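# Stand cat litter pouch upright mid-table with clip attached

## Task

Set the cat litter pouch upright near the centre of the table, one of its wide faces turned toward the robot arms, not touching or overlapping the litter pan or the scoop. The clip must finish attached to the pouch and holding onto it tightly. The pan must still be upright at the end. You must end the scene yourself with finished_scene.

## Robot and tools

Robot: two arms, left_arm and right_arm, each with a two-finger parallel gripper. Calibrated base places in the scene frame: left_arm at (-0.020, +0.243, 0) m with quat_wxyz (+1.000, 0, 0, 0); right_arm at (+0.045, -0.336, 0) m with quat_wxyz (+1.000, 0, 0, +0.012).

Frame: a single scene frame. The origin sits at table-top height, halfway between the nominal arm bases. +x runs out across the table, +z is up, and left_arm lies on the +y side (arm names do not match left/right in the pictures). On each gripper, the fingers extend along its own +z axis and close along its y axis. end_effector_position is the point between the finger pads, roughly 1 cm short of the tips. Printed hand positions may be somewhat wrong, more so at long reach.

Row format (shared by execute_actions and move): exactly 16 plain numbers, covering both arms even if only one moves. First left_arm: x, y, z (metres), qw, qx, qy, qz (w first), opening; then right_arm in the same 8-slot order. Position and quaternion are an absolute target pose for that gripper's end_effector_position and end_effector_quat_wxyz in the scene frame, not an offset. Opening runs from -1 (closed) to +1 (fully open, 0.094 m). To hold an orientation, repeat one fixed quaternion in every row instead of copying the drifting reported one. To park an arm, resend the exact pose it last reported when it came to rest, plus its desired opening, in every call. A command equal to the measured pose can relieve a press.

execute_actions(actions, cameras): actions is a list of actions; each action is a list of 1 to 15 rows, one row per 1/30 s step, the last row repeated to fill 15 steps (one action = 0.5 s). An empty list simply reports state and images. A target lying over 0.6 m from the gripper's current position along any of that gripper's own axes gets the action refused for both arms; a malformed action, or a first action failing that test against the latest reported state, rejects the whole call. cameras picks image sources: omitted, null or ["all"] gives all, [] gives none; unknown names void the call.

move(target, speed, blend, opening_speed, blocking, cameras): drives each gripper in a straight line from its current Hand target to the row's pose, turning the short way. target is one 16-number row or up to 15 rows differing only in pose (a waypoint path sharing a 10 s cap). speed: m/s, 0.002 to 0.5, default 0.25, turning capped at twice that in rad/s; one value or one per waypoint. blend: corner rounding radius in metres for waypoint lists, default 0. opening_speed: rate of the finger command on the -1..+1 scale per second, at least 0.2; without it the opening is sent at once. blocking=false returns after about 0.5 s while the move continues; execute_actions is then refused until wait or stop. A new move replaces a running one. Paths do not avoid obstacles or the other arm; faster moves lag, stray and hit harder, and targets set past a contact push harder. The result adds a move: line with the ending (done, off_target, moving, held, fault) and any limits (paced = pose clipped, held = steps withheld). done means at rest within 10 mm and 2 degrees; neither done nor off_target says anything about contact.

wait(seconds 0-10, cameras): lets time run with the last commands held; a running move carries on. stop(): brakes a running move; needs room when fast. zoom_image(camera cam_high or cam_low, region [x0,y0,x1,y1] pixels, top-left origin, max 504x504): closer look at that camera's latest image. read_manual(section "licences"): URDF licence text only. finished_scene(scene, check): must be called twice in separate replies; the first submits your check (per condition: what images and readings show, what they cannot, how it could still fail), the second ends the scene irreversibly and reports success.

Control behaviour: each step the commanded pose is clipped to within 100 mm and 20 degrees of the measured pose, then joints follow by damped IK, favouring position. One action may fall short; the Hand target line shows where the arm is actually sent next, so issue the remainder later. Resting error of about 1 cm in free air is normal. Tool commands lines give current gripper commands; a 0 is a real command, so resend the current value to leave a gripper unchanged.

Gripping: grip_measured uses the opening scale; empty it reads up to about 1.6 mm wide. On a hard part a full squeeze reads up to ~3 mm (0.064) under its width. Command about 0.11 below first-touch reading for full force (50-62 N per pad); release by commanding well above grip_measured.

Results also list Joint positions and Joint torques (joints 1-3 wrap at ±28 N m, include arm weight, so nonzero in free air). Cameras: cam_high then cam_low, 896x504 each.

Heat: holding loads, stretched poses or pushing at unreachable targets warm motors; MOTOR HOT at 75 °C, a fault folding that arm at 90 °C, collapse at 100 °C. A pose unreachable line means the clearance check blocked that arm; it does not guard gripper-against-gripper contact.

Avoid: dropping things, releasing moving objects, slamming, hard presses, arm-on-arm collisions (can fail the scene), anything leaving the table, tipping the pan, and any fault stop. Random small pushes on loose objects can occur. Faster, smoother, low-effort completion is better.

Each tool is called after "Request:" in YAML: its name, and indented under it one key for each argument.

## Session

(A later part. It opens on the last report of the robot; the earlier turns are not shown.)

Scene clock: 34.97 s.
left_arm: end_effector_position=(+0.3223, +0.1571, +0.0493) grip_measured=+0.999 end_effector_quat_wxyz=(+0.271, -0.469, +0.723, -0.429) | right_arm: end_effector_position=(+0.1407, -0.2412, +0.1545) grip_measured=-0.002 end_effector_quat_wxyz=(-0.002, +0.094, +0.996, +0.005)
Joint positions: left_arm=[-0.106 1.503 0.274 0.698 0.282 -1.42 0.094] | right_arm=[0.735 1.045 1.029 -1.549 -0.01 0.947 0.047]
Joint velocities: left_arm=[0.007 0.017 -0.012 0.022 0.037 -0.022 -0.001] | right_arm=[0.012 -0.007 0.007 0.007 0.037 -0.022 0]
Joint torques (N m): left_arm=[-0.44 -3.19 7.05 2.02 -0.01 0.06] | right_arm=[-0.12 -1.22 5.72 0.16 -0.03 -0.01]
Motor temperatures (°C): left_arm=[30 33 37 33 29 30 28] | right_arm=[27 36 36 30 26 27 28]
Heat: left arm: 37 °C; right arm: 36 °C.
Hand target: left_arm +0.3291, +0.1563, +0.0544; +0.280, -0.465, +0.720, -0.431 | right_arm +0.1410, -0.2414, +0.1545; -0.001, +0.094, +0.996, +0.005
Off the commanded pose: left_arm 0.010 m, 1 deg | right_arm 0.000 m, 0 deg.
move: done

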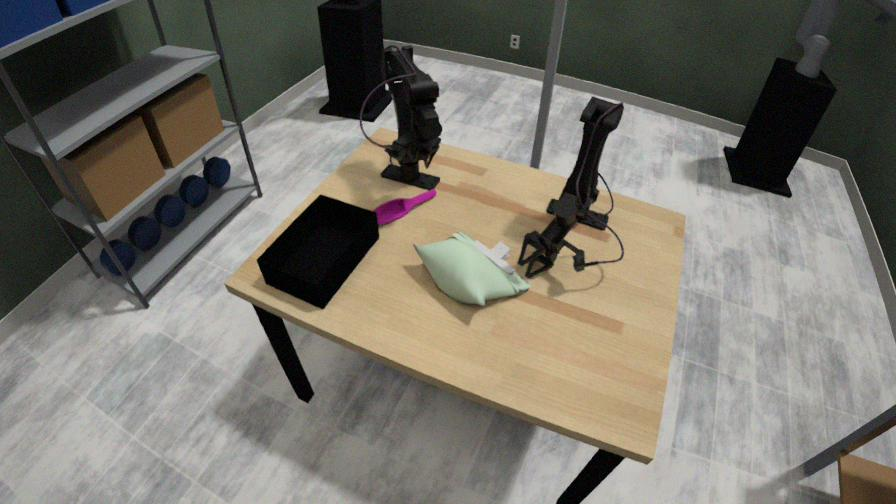

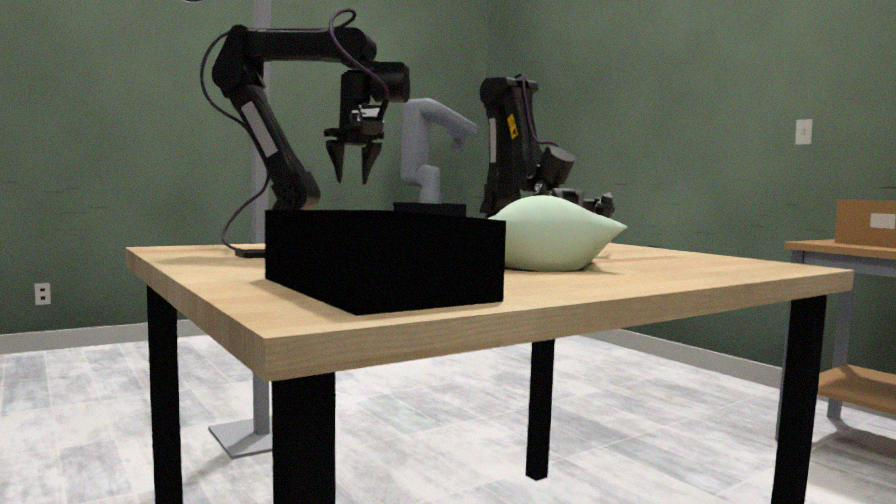

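Request:
move:
  target:
    - [0.3300, 0.1562, 0.061, 0.2798, -0.4655, 0.7195, -0.4324, 1.0, 0.1410, -0.2414, 0.1545, -0.001, 0.094, 0.996, 0.005, 0.0]
    - [0.3610, 0.1423, 0.061, 0.2798, -0.4655, 0.7195, -0.4324, 1.0, 0.1410, -0.2414, 0.1545, -0.001, 0.094, 0.996, 0.005, 0.0]
  speed: 0.06

Request:
zoom_image:
  camera: "cam_high"
  region: [440, 190, 580, 310]

Scene clock: 36.37 s.
left_arm: end_effector_position=(+0.3557, +0.1432, +0.0589) grip_measured=+0.999 end_effector_quat_wxyz=(+0.276, -0.466, +0.720, -0.434) | right_arm: end_effector_position=(+0.1407, -0.2412, +0.1545) grip_measured=-0.002 end_effector_quat_wxyz=(-0.002, +0.094, +0.996, +0.005)
Joint positions: left_arm=[-0.149 1.598 0.406 0.683 0.247 -1.443 0.094] | right_arm=[0.735 1.045 1.029 -1.549 -0.01 0.947 0.047]
Joint velocities: left_arm=[0.002 -0.027 -0.007 0.066 -0.022 0.007 0.001] | right_arm=[0.007 -0.002 0.002 0.007 -0.037 -0.007 0.001]
Joint torques (N m): left_arm=[-0.44 -3.88 7.15 1.9 -0.08 0] | right_arm=[-0.13 -1.1 5.56 0.17 -0.04 -0.04]
Motor temperatures (°C): left_arm=[30 33 38 33 29 30 28] | right_arm=[27 36 36 30 26 27 28]
Heat: left arm: 38 °C; right arm: 36 °C.
Hand target: left_arm +0.3610, +0.1421, +0.0606; +0.280, -0.465, +0.720, -0.432 | right_arm +0.1410, -0.2414, +0.1545; -0.001, +0.094, +0.996, +0.005
Off the commanded pose: left_arm 0.006 m, 0 deg | right_arm 0.000 m, 0 deg.
move: done

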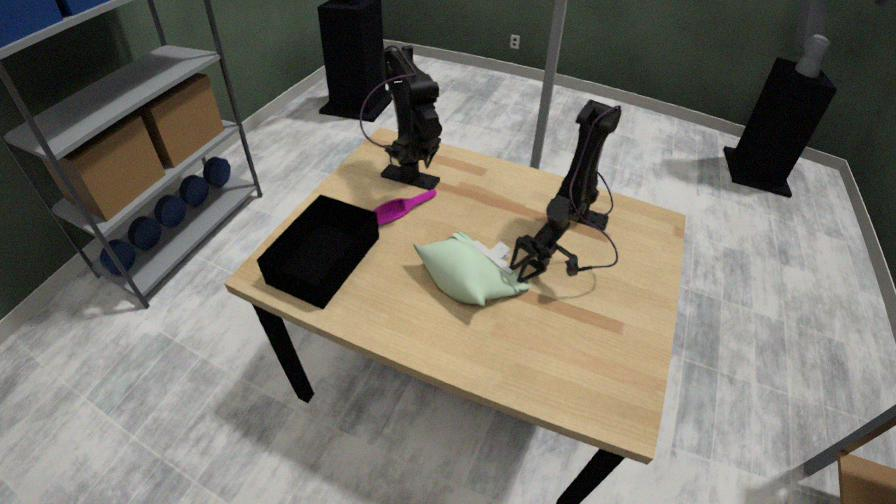

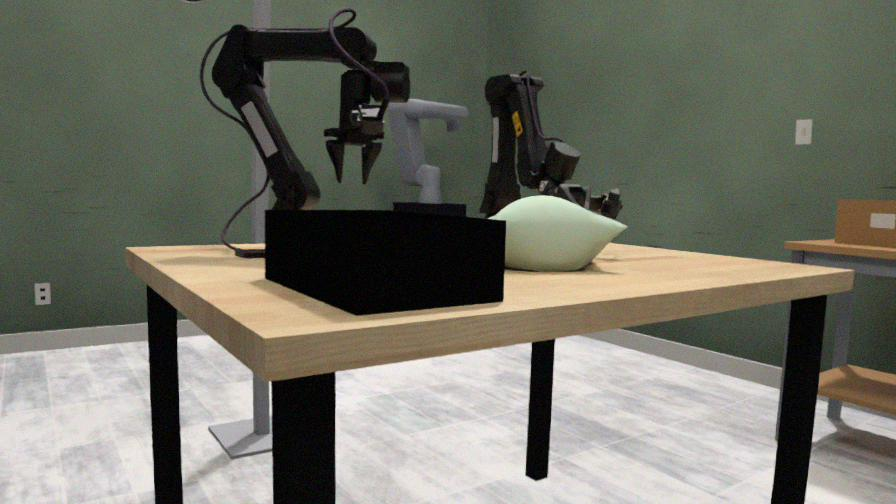

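Scaled by 3.600.

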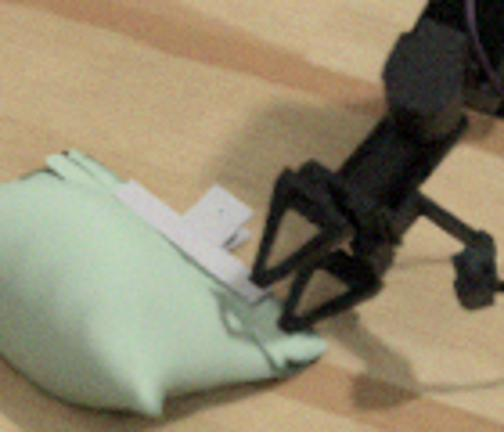

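Request:
move:
  target:
    - [0.3270, 0.1550, 0.061, 0.2798, -0.4655, 0.7195, -0.4324, 1.0, 0.25, -0.18, 0.16, 0.0, 0.095, 0.9955, 0.0, -1.0]
    - [0.3270, 0.1550, 0.058, 0.2798, -0.4655, 0.7195, -0.4324, 1.0, 0.378, -0.115, 0.115, 0.0, 0.095, 0.9955, 0.0, -1.0]
  speed: 0.15

Request:
zoom_image:
  camera: "cam_high"
  region: [390, 170, 560, 320]

Scene clock: 40.30 s.
left_arm: end_effector_position=(+0.3315, +0.1532, +0.0622) grip_measured=+0.999 end_effector_quat_wxyz=(+0.280, -0.467, +0.716, -0.437) | right_arm: end_effector_position=(+0.3749, -0.1171, +0.1120) grip_measured=-0.992 end_effector_quat_wxyz=(-0.003, +0.094, +0.996, +0.004)
Joint positions: left_arm=[-0.123 1.487 0.307 0.681 0.264 -1.438 0.094] | right_arm=[0.554 2.059 1.853 -1.364 -0.01 0.767 0]
Joint velocities: left_arm=[0.012 0.002 -0.012 -0.007 -0.037 0.081 -0.001] | right_arm=[0.002 -0.027 0.002 0.022 0.007 0.007 -0.001]
Joint torques (N m): left_arm=[0.43 -4.15 4.16 1.97 0.1 0.17] | right_arm=[-0.58 -9.31 8.16 0.07 0.09 -0.05]
Motor temperatures (°C): left_arm=[30 33 37 34 29 30 28] | right_arm=[27 36 36 30 26 27 28]
Heat: left arm: 37 °C; right arm: 36 °C.
Hand target: left_arm +0.3271, +0.1550, +0.0583; +0.279, -0.466, +0.719, -0.433 | right_arm +0.3810, -0.1190, +0.1135; +0.002, +0.095, +0.995, +0.000
Off the commanded pose: left_arm 0.006 m, 1 deg | right_arm 0.005 m, 1 deg.
move: done

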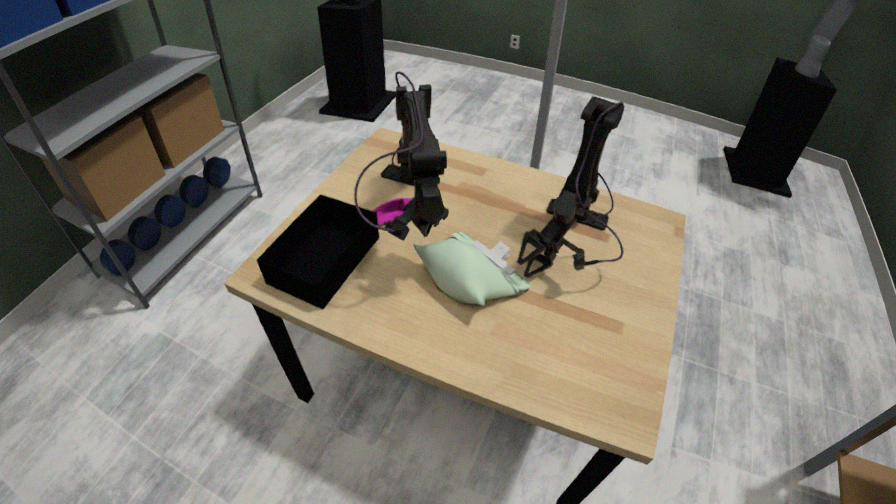

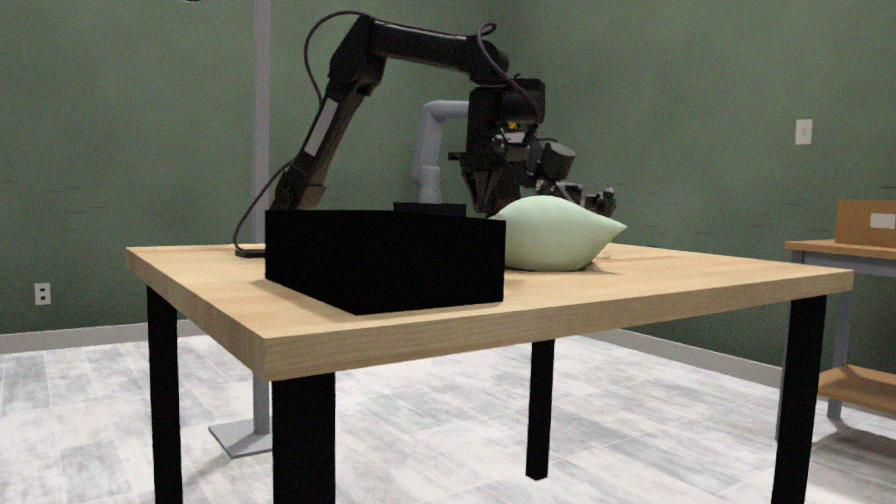

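Scaled by 2.965.

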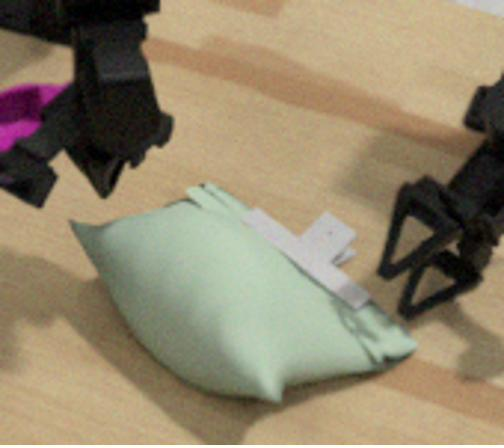

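Request:
move:
  target:
    - [0.3250, 0.1560, 0.053, 0.2798, -0.4655, 0.7195, -0.4324, 1.0, 0.398, -0.116, 0.105, 0.0, 0.095, 0.9955, 0.0, -1.0]
    - [0.3230, 0.1570, 0.050, 0.2798, -0.4655, 0.7195, -0.4324, 1.0, 0.398, -0.116, 0.082, 0.0, 0.095, 0.9955, 0.0, -1.0]
  speed: [0.1, 0.05]

Request:
zoom_image:
  camera: "cam_high"
  region: [390, 170, 560, 320]

Scene clock: 42.00 s.
left_arm: end_effector_position=(+0.3259, +0.1553, +0.0552) grip_measured=+0.999 end_effector_quat_wxyz=(+0.281, -0.467, +0.716, -0.437) | right_arm: end_effector_position=(+0.3930, -0.1150, +0.0934) grip_measured=-0.992 end_effector_quat_wxyz=(-0.003, +0.096, +0.995, +0.005)
Joint positions: left_arm=[-0.117 1.505 0.273 0.734 0.269 -1.434 0.094] | right_arm=[0.534 2.129 1.886 -1.326 -0.01 0.75 0]
Joint velocities: left_arm=[-0.002 0.017 -0.007 -0.007 0.007 -0.066 -0.001] | right_arm=[-0.007 0.007 0.012 0.007 0.051 0.037 -0.001]
Joint torques (N m): left_arm=[0.44 -3.11 4.23 2.02 0.13 0.15] | right_arm=[-0.59 -9.69 4.6 0.47 0.08 -0.07]
Motor temperatures (°C): left_arm=[30 33 37 34 29 30 28] | right_arm=[27 37 36 30 26 27 28]
Heat: left arm: 37 °C; right arm: 37 °C.
Hand target: left_arm +0.3228, +0.1569, +0.0502; +0.280, -0.466, +0.720, -0.433 | right_arm +0.3978, -0.1165, +0.0819; +0.000, +0.095, +0.995, +0.000
Off the commanded pose: left_arm 0.006 m, 1 deg | right_arm 0.012 m, 1 deg.
move: off_target (right_arm)

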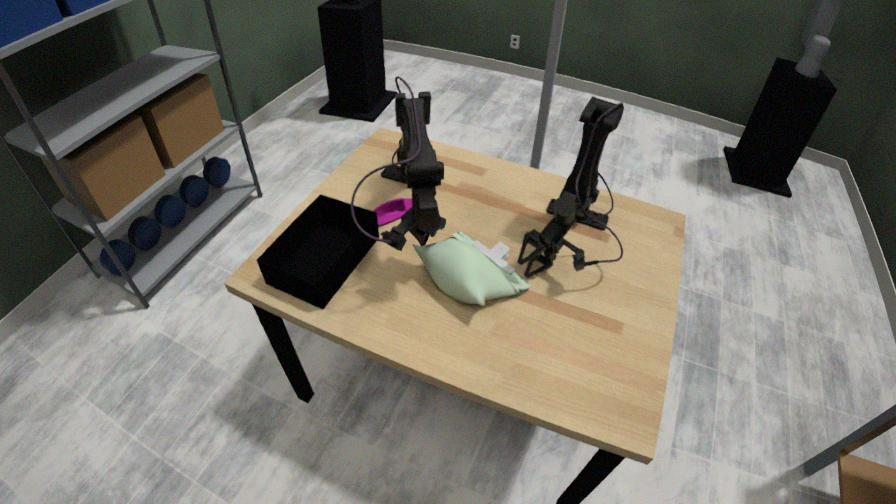

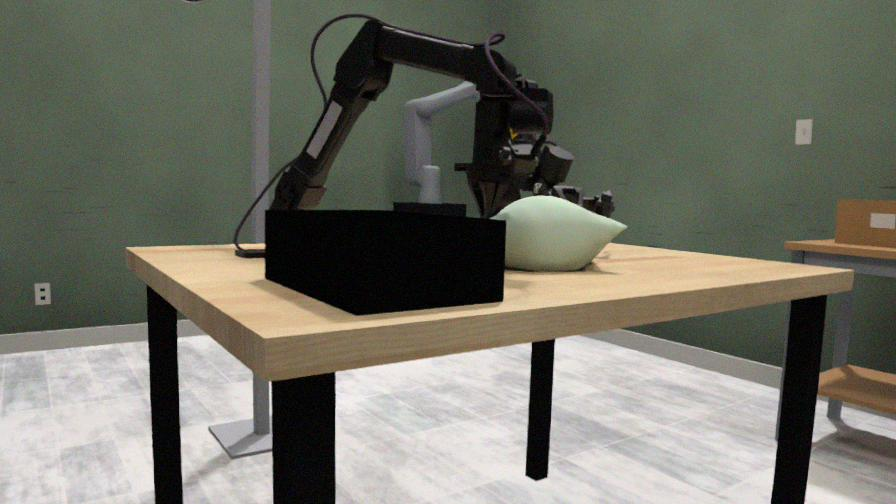

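Scaled by 2.965.

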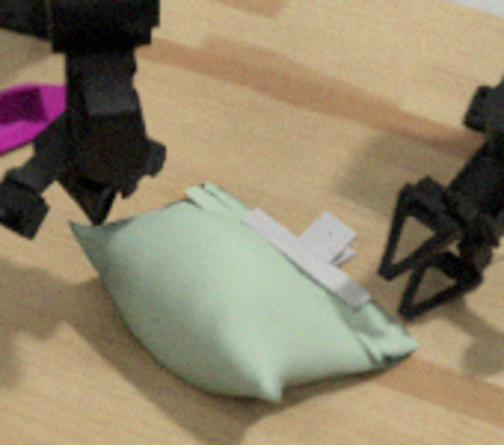

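Request:
move:
  target: [0.3230, 0.1570, 0.050, 0.2798, -0.4655, 0.7195, -0.4324, 1.0, 0.400, -0.116, 0.068, 0.0, 0.095, 0.9955, 0.0, -1.0]
  speed: 0.05

Request:
zoom_image:
  camera: "cam_high"
  region: [390, 170, 560, 320]

Scene clock: 42.90 s.
left_arm: end_effector_position=(+0.3260, +0.1553, +0.0554) grip_measured=+0.999 end_effector_quat_wxyz=(+0.281, -0.467, +0.716, -0.437) | right_arm: end_effector_position=(+0.3903, -0.1165, +0.0840) grip_measured=-0.992 end_effector_quat_wxyz=(-0.007, +0.095, +0.995, +0.002)
Joint positions: left_arm=[-0.117 1.505 0.273 0.735 0.269 -1.434 0.094] | right_arm=[0.534 2.129 1.848 -1.3 -0.011 0.748 0]
Joint velocities: left_arm=[-0.012 0.002 -0.022 -0.066 0.007 -0.081 0.001] | right_arm=[-0.012 -0.007 -0.007 0.037 0.051 -0.007 -0.001]
Joint torques (N m): left_arm=[0.46 -3.07 4.21 2.07 0.13 0.1] | right_arm=[-0.77 -9.03 4.49 0.7 0.06 -0.08]
Motor temperatures (°C): left_arm=[30 33 37 34 29 30 28] | right_arm=[27 37 36 30 26 27 28]
Heat: left arm: 37 °C; right arm: 37 °C.
Hand target: left_arm +0.3229, +0.1570, +0.0502; +0.280, -0.466, +0.720, -0.432 | right_arm +0.3994, -0.1165, +0.0684; +0.000, +0.095, +0.995, +0.000
Off the commanded pose: left_arm 0.006 m, 1 deg | right_arm 0.019 m, 1 deg.
move: off_target (right_arm)

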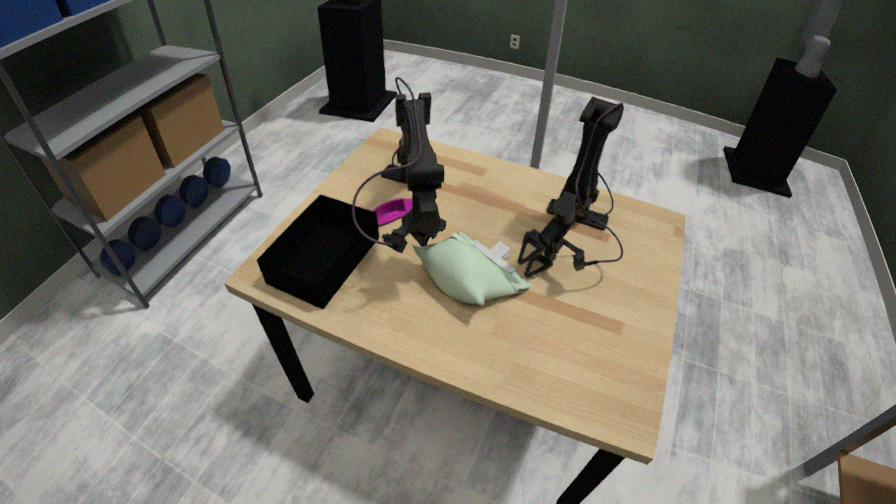

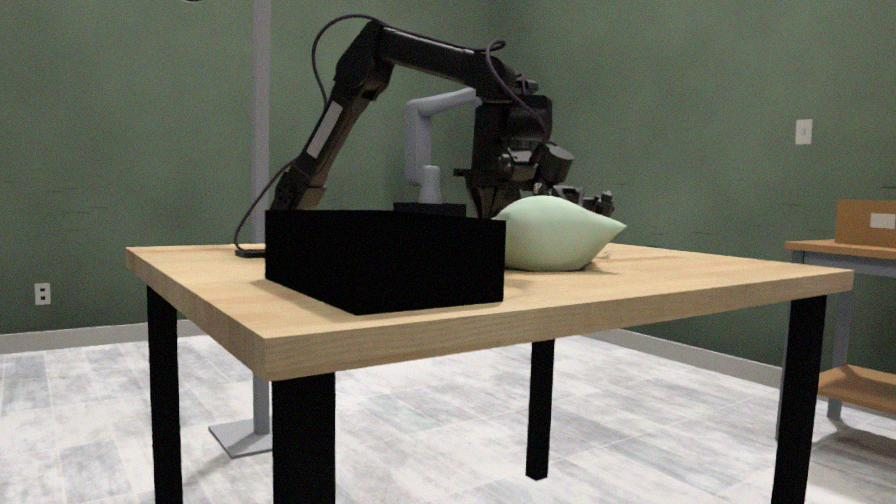

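Scaled by 2.965.

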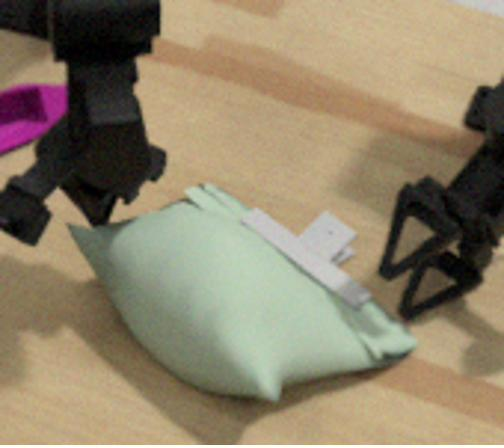

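Request:
zoom_image:
  camera: "cam_high"
  region: [400, 220, 480, 300]

Request:
zoom_image:
  camera: "cam_high"
  region: [460, 220, 540, 300]

Request:
zoom_image:
  camera: "cam_low"
  region: [460, 150, 650, 290]

Scaled by 6.300.

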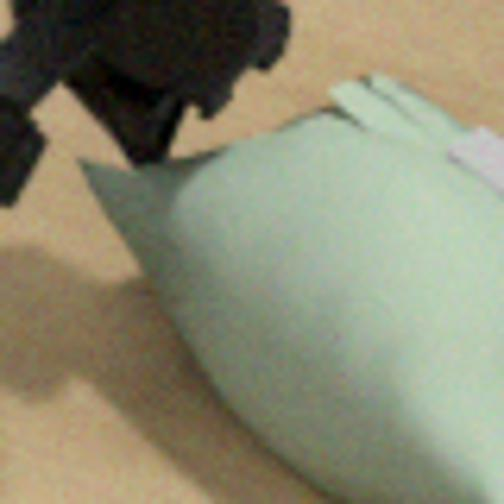

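Scaled by 6.300.

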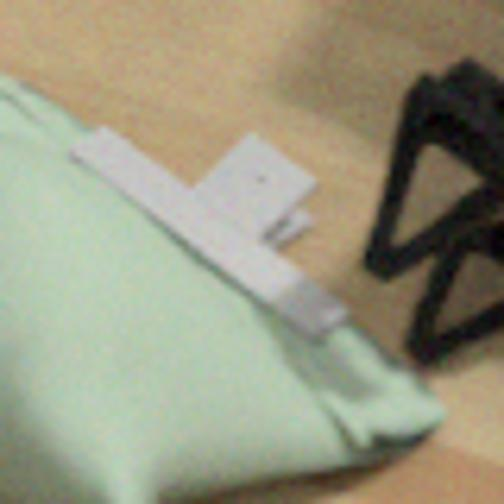

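Scaled by 2.653.

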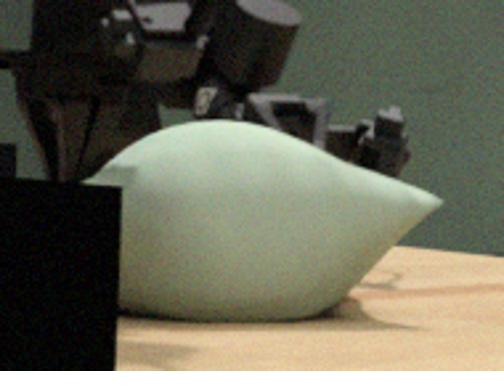

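Request:
move:
  target: [0.3220, 0.1560, 0.0445, 0.2798, -0.4655, 0.7195, -0.4324, 1.0, 0.385, -0.118, 0.12, 0.0, 0.095, 0.9955, 0.0, -1.0]
  speed: 0.08

Request:
zoom_image:
  camera: "cam_high"
  region: [440, 220, 560, 310]

Scene clock: 44.87 s.
left_arm: end_effector_position=(+0.3251, +0.1554, +0.0499) grip_measured=+0.999 end_effector_quat_wxyz=(+0.281, -0.467, +0.715, -0.437) | right_arm: end_effector_position=(+0.3815, -0.1209, +0.1022) grip_measured=-0.992 end_effector_quat_wxyz=(-0.021, +0.095, +0.995, -0.009)
Joint positions: left_arm=[-0.117 1.539 0.261 0.781 0.269 -1.434 0.094] | right_arm=[0.537 2.123 1.911 -1.403 -0.011 0.751 0]
Joint velocities: left_arm=[-0.002 0.012 0.007 -0.095 0.007 -0.051 -0.001] | right_arm=[-0.007 -0.002 -0.007 0.037 0.037 -0.022 0.001]
Joint torques (N m): left_arm=[-0.13 -3.32 4.1 2.02 0.07 0.11] | right_arm=[0.47 -13.15 7.9 -0.06 0.06 0.06]
Motor temperatures (°C): left_arm=[30 33 37 34 29 30 28] | right_arm=[27 38 37 30 26 27 28]
Heat: left arm: 37 °C; right arm: 38 °C.
Hand target: left_arm +0.3218, +0.1560, +0.0447; +0.280, -0.466, +0.720, -0.432 | right_arm +0.3845, -0.1182, +0.1199; +0.000, +0.095, +0.995, +0.000
Off the commanded pose: left_arm 0.006 m, 1 deg | right_arm 0.018 m, 3 deg.
move: off_target (right_arm)

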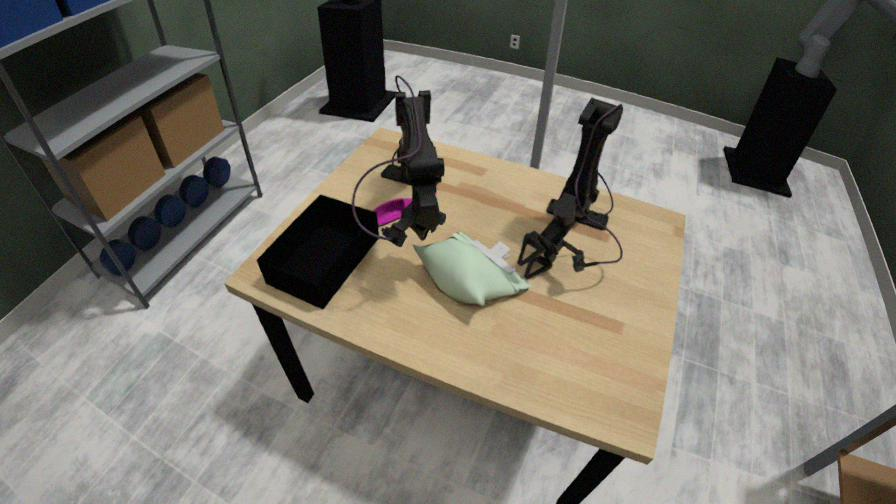

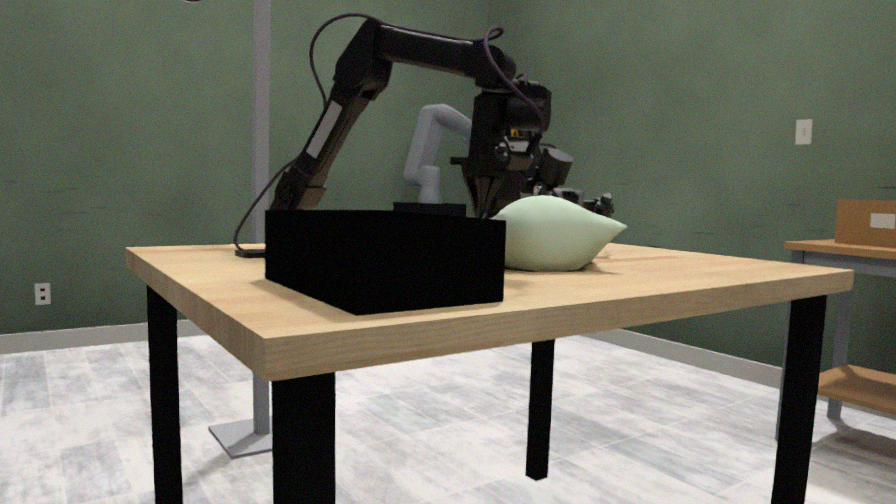

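Scaled by 4.200.

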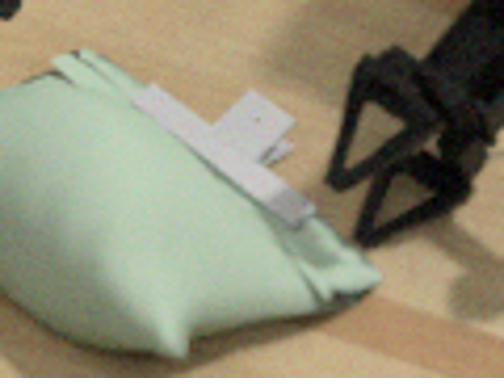

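Request:
move:
  target: [0.3560, 0.1410, 0.0475, 0.2798, -0.4655, 0.7195, -0.4324, 1.0, 0.385, -0.118, 0.12, 0.0, 0.095, 0.9955, 0.0, -1.0]
  speed: 0.05

Request:
zoom_image:
  camera: "cam_high"
  region: [460, 220, 560, 310]

Scene clock: 46.17 s.
left_arm: end_effector_position=(+0.3516, +0.1421, +0.0483) grip_measured=+0.999 end_effector_quat_wxyz=(+0.280, -0.464, +0.718, -0.437) | right_arm: end_effector_position=(+0.3812, -0.1211, +0.1022) grip_measured=-0.992 end_effector_quat_wxyz=(-0.022, +0.095, +0.995, -0.010)
Joint positions: left_arm=[-0.157 1.651 0.368 0.788 0.239 -1.448 0.094] | right_arm=[0.537 2.123 1.911 -1.404 -0.011 0.751 0]
Joint velocities: left_arm=[-0.012 -0.007 0.002 -0.007 0.022 0.037 0] | right_arm=[-0.007 -0.017 -0.012 0.066 0.007 -0.007 0.001]
Joint torques (N m): left_arm=[-0.39 -4.14 6.69 1.8 -0.06 0.01] | right_arm=[0.43 -13.16 8.34 -0.12 0.07 -0.02]
Motor temperatures (°C): left_arm=[30 33 37 35 29 30 28] | right_arm=[27 39 37 30 26 27 28]
Heat: left arm: 37 °C; right arm: 39 °C.
Hand target: left_arm +0.3556, +0.1410, +0.0470; +0.280, -0.466, +0.720, -0.432 | right_arm +0.3846, -0.1183, +0.1200; +0.000, +0.095, +0.995, +0.000
Off the commanded pose: left_arm 0.005 m, 1 deg | right_arm 0.018 m, 3 deg.
move: off_target (right_arm)

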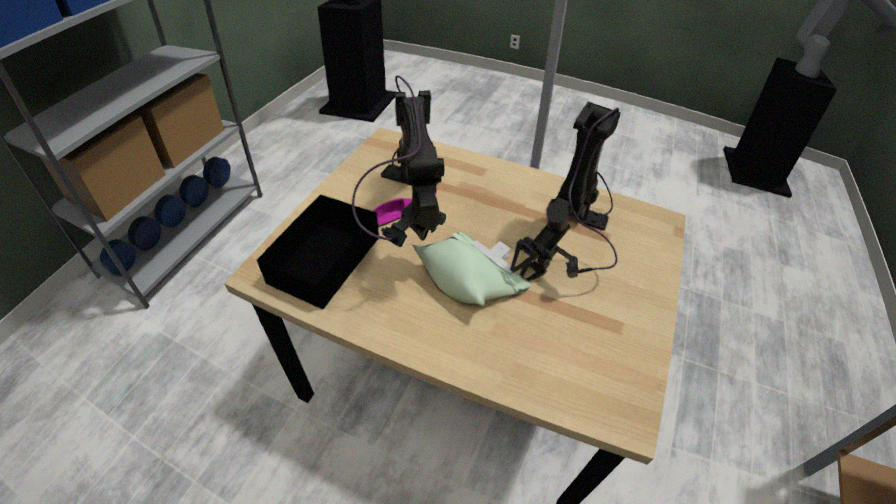

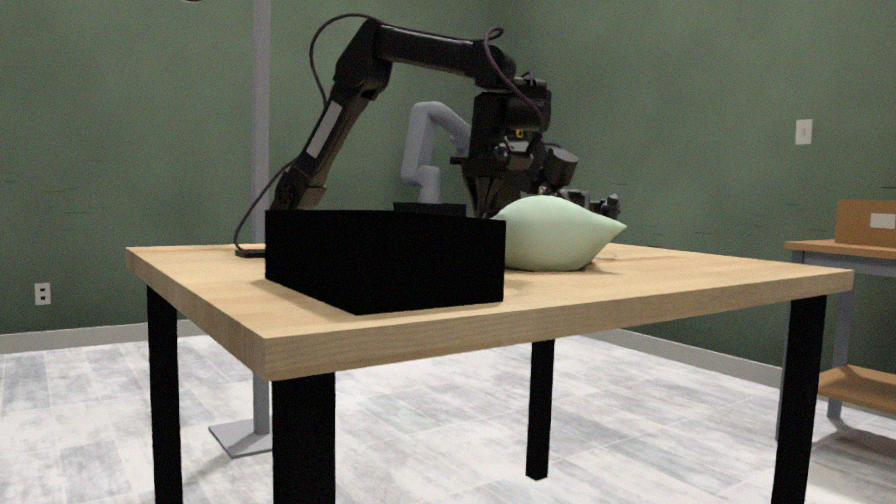

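Scaled by 5.040.

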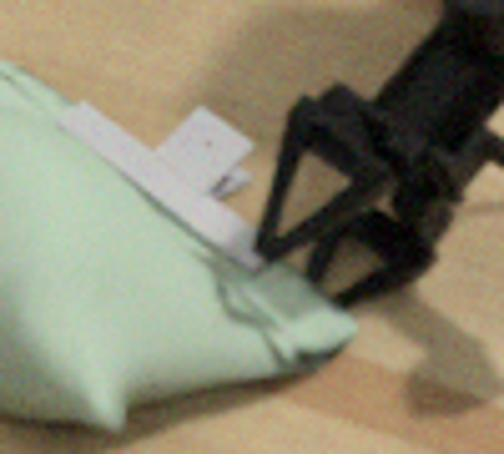

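Request:
move:
  target: [0.3580, 0.1400, 0.0475, 0.2798, -0.4655, 0.7195, -0.4324, -0.4, 0.385, -0.118, 0.12, 0.0, 0.095, 0.9955, 0.0, -1.0]
  speed: 0.05
  opening_speed: 0.8

Request:
zoom_image:
  camera: "cam_high"
  region: [460, 220, 560, 310]

Scene clock: 48.43 s.
left_arm: end_effector_position=(+0.3461, +0.1448, +0.0357) grip_measured=-0.398 end_effector_quat_wxyz=(+0.266, -0.478, +0.725, -0.419) | right_arm: end_effector_position=(+0.3811, -0.1212, +0.1022) grip_measured=-0.992 end_effector_quat_wxyz=(-0.022, +0.095, +0.995, -0.010)
Joint positions: left_arm=[-0.157 1.658 0.368 0.742 0.228 -1.45 0.028] | right_arm=[0.537 2.123 1.911 -1.405 -0.011 0.751 0]
Joint velocities: left_arm=[0.007 -0.012 0.007 -0.037 -0.051 0.022 0.001] | right_arm=[-0.007 -0.012 0.002 -0.007 0.022 -0.022 0.001]
Joint torques (N m): left_arm=[-0.62 -4.46 7.49 2.16 0.1 0.03] | right_arm=[0.54 -13.11 8.2 -0.05 0.06 0.05]
Motor temperatures (°C): left_arm=[30 33 37 35 29 30 28] | right_arm=[27 40 37 30 26 27 28]
Heat: left arm: 37 °C; right arm: 40 °C.
Hand target: left_arm +0.3572, +0.1401, +0.0477; +0.280, -0.466, +0.720, -0.432 | right_arm +0.3846, -0.1183, +0.1200; +0.000, +0.095, +0.996, +0.000
Off the commanded pose: left_arm 0.017 m, 3 deg | right_arm 0.019 m, 3 deg.
move: off_target (left_arm, right_arm)

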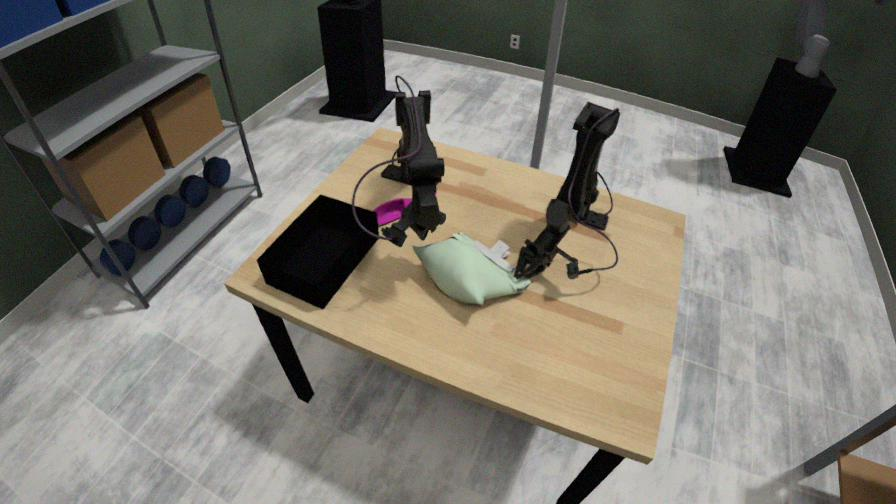

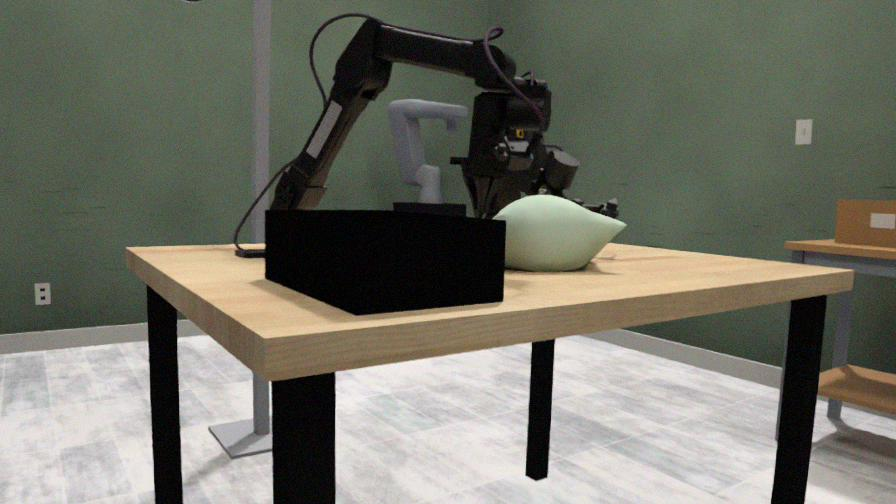

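Scaled by 5.040.

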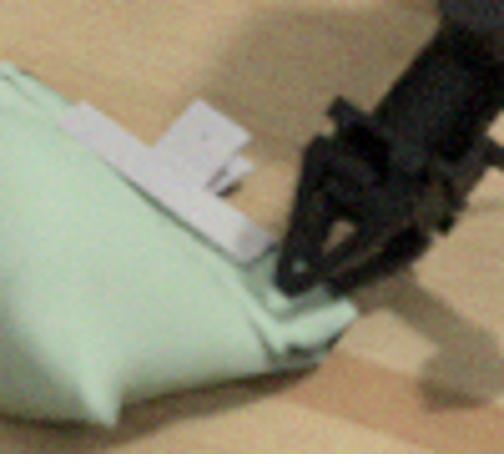

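Request:
move:
  target: [0.3540, 0.1410, 0.0475, 0.2798, -0.4655, 0.7195, -0.4324, -1.0, 0.385, -0.118, 0.12, 0.0, 0.095, 0.9955, 0.0, -1.0]
  speed: 0.05
  opening_speed: 0.6

Request:
zoom_image:
  camera: "cam_high"
  region: [460, 220, 560, 310]

Scene clock: 49.90 s.
left_arm: end_effector_position=(+0.3456, +0.1461, +0.0340) grip_measured=-0.985 end_effector_quat_wxyz=(+0.266, -0.480, +0.726, -0.415) | right_arm: end_effector_position=(+0.3810, -0.1212, +0.1022) grip_measured=-0.992 end_effector_quat_wxyz=(-0.022, +0.095, +0.995, -0.010)
Joint positions: left_arm=[-0.157 1.658 0.368 0.734 0.221 -1.45 0.001] | right_arm=[0.537 2.123 1.911 -1.406 -0.011 0.751 0]
Joint velocities: left_arm=[-0.002 -0.002 -0.022 0.022 0.022 -0.007 0] | right_arm=[-0.007 -0.012 0.002 -0.095 -0.051 -0.022 0]
Joint torques (N m): left_arm=[-0.44 -5.15 6.08 2.26 0.13 0.03] | right_arm=[0.66 -13.2 8.03 -0.01 0.07 0.06]
Motor temperatures (°C): left_arm=[30 33 37 35 29 30 28] | right_arm=[27 41 38 30 26 27 28]
Heat: left arm: 37 °C; right arm: 41 °C.
Hand target: left_arm +0.3538, +0.1410, +0.0474; +0.280, -0.465, +0.720, -0.432 | right_arm +0.3846, -0.1183, +0.1200; +0.000, +0.095, +0.996, +0.000
Off the commanded pose: left_arm 0.017 m, 3 deg | right_arm 0.019 m, 3 deg.
move: off_target (left_arm, right_arm)

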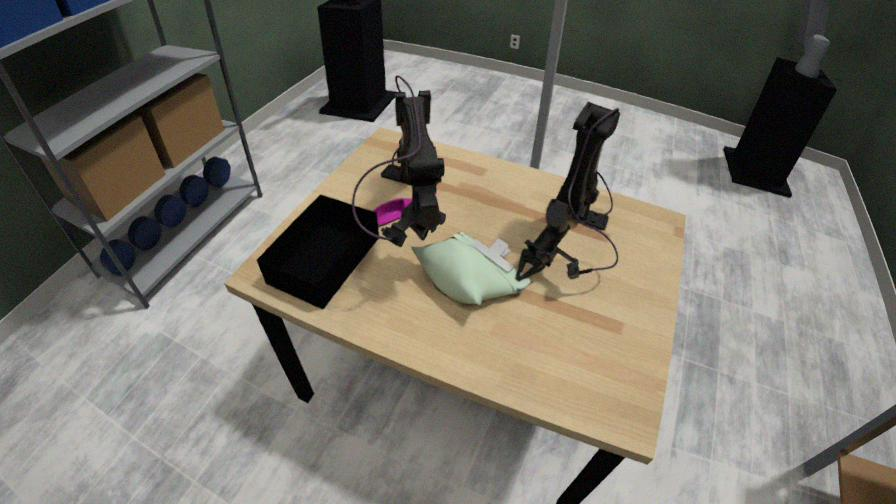

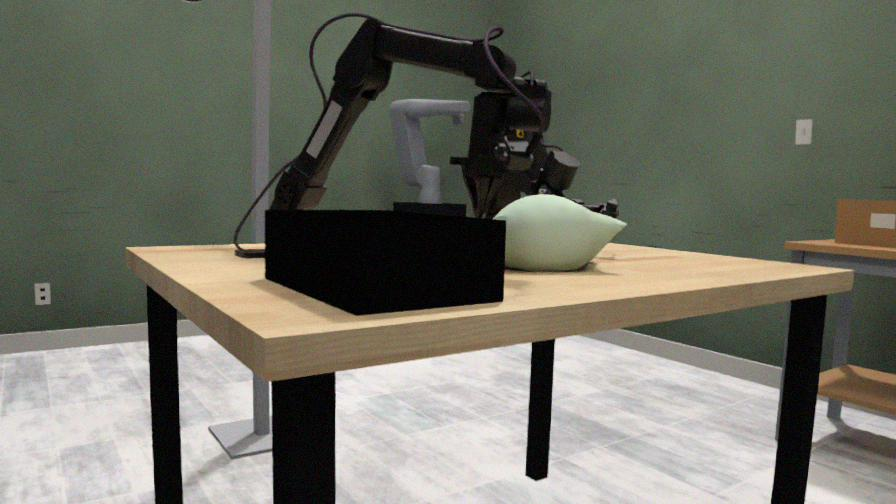

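Scaled by 5.040.

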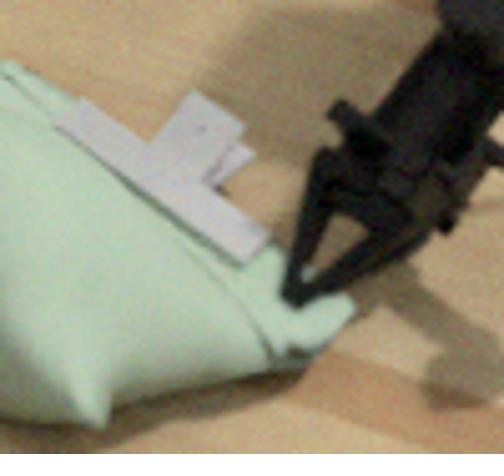

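Request:
execute_actions:
  actions: []

Scene clock: 50.57 s.
left_arm: end_effector_position=(+0.3456, +0.1461, +0.0340) grip_measured=-0.985 end_effector_quat_wxyz=(+0.266, -0.480, +0.726, -0.415) | right_arm: end_effector_position=(+0.3810, -0.1212, +0.1022) grip_measured=-0.992 end_effector_quat_wxyz=(-0.022, +0.095, +0.995, -0.010)
Joint positions: left_arm=[-0.157 1.658 0.368 0.734 0.221 -1.45 0.001] | right_arm=[0.537 2.123 1.911 -1.406 -0.011 0.751 0]
Joint velocities: left_arm=[0.002 0.012 -0.002 0.081 -0.037 0.022 0] | right_arm=[-0.017 0.002 -0.017 -0.037 0.022 -0.066 0]
Joint torques (N m): left_arm=[-0.43 -5.23 6.17 2.28 0.16 0.03] | right_arm=[0.38 -13.27 8.21 -0.04 0.05 0.02]
Motor temperatures (°C): left_arm=[30 33 37 35 29 30 28] | right_arm=[27 41 38 30 26 27 28]
Heat: left arm: 37 °C; right arm: 41 °C.
Hand target: left_arm +0.3538, +0.1410, +0.0474; +0.280, -0.465, +0.720, -0.432 | right_arm +0.3846, -0.1183, +0.1200; +0.000, +0.095, +0.996, +0.000
Tool commands: left_gripper/opening=-1.0 right_gripper/opening=-1.0
Off the commanded pose: left_arm 0.017 m, 3 deg | right_arm 0.019 m, 3 deg.

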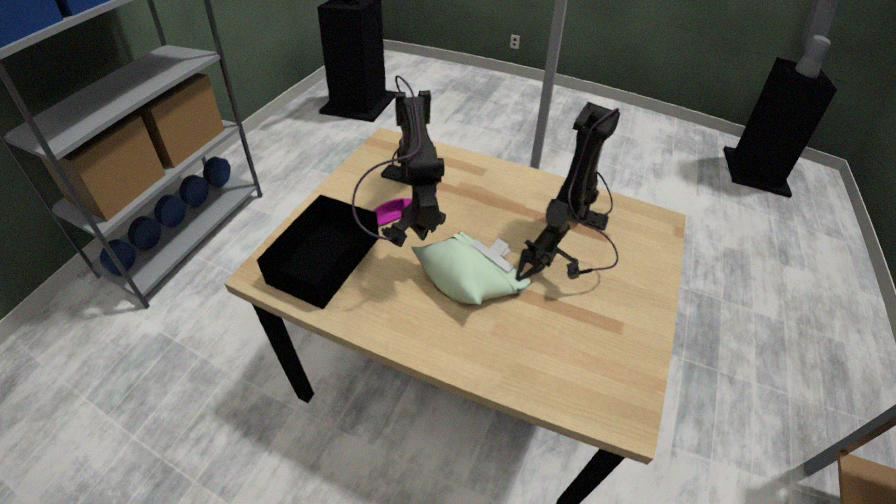

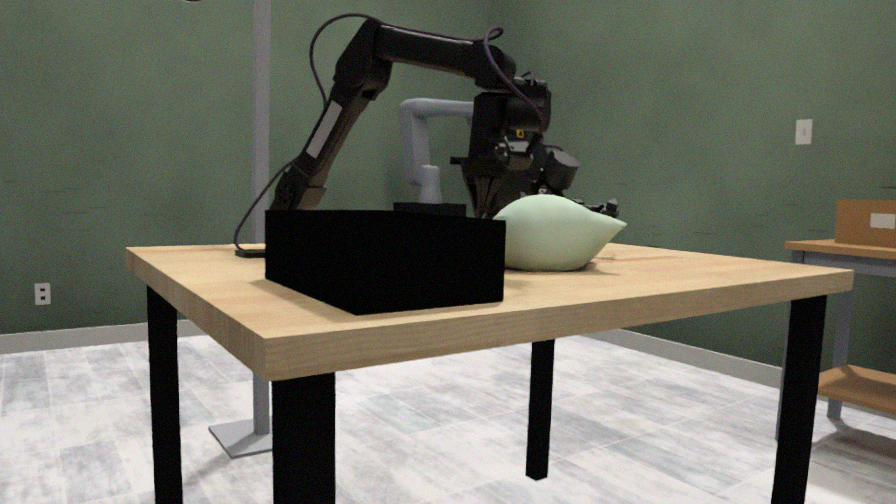

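Request:
zoom_image:
  camera: "cam_high"
  region: [370, 190, 610, 330]

Request:
zoom_image:
  camera: "cam_low"
  region: [430, 150, 670, 290]

Scaled by 2.100.

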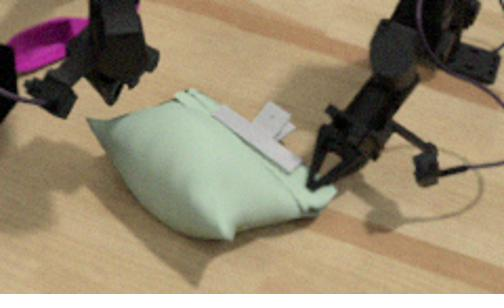

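Scaled by 2.100.

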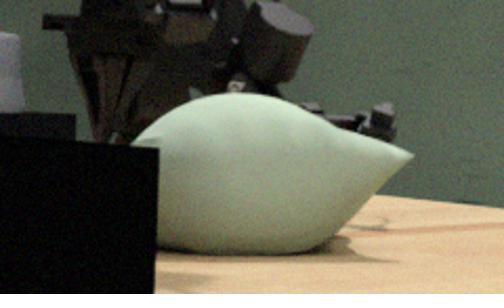

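Request:
move:
  target: [0.350, 0.141, 0.085, 0.2798, -0.4655, 0.7195, -0.4324, -1.0, 0.30, -0.20, 0.20, 0, 0.095, 0.9955, 0, -1.0]
  speed: 0.06

Request:
zoom_image:
  camera: "cam_high"
  region: [370, 190, 610, 330]

Request:
zoom_image:
  camera: "cam_low"
  region: [430, 150, 670, 290]

Scene clock: 53.60 s.
left_arm: end_effector_position=(+0.3388, +0.1455, +0.0576) grip_measured=-0.985 end_effector_quat_wxyz=(+0.258, -0.484, +0.731, -0.407) | right_arm: end_effector_position=(+0.3031, -0.1918, +0.2009) grip_measured=-0.992 end_effector_quat_wxyz=(+0.016, +0.094, +0.995, +0.018)
Joint positions: left_arm=[-0.164 1.493 0.4 0.512 0.216 -1.45 0.001] | right_arm=[0.475 1.651 1.681 -1.554 -0.011 0.687 0]
Joint velocities: left_arm=[-0.017 -0.022 0.002 -0.095 0.037 0.022 0.001] | right_arm=[-0.007 0.002 0.002 -0.007 0.007 0.007 0.001]
Joint torques (N m): left_arm=[-0.24 -7.38 8.4 2.03 0.2 0.05] | right_arm=[-0.92 -7.69 3.99 0.16 0.09 -0.07]
Motor temperatures (°C): left_arm=[30 34 37 35 29 30 28] | right_arm=[27 42 37 30 26 27 28]
Heat: left arm: 37 °C; right arm: 42 °C.
Hand target: left_arm +0.3500, +0.1411, +0.0847; +0.280, -0.465, +0.720, -0.432 | right_arm +0.2991, -0.1988, +0.2003; +0.015, +0.094, +0.995, +0.010
Off the commanded pose: left_arm 0.030 m, 5 deg | right_arm 0.009 m, 3 deg.
joint sent to its limit (right arm) — joint 4 (wrist pitch), lower limit. The joint targets still meet the commanded pose.
move: off_target (left_arm, right_arm)

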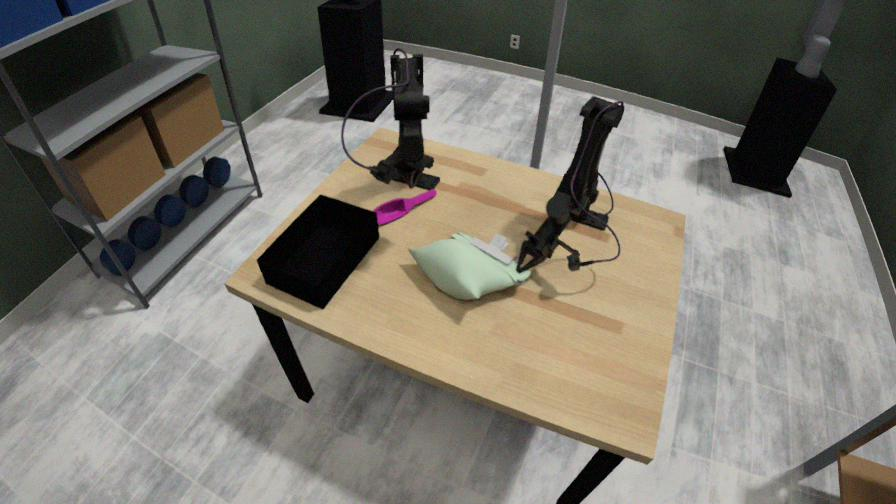

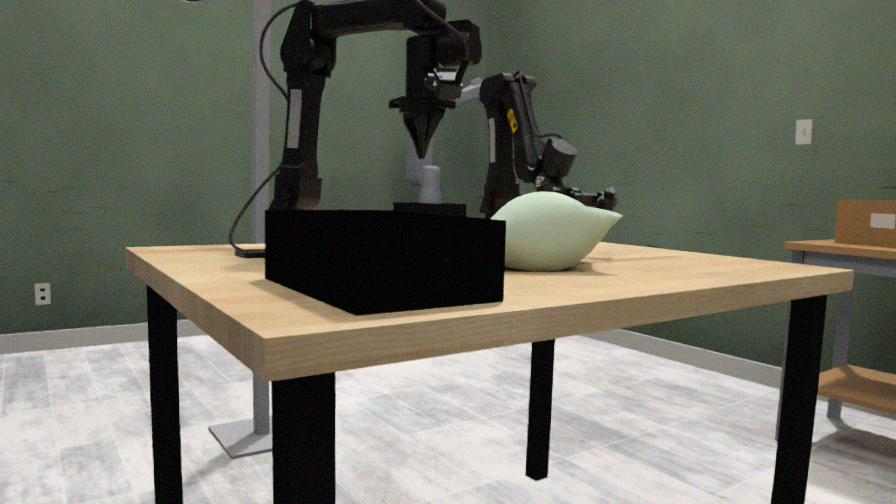

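Scaled by 2.100.

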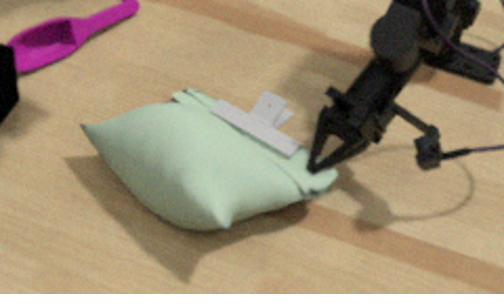

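Scaled by 2.100.

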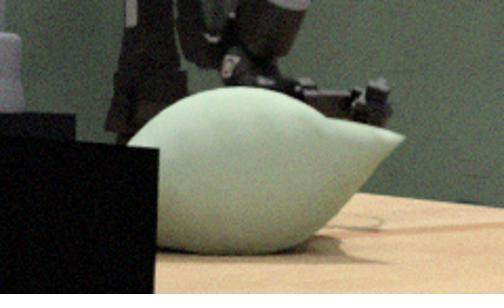

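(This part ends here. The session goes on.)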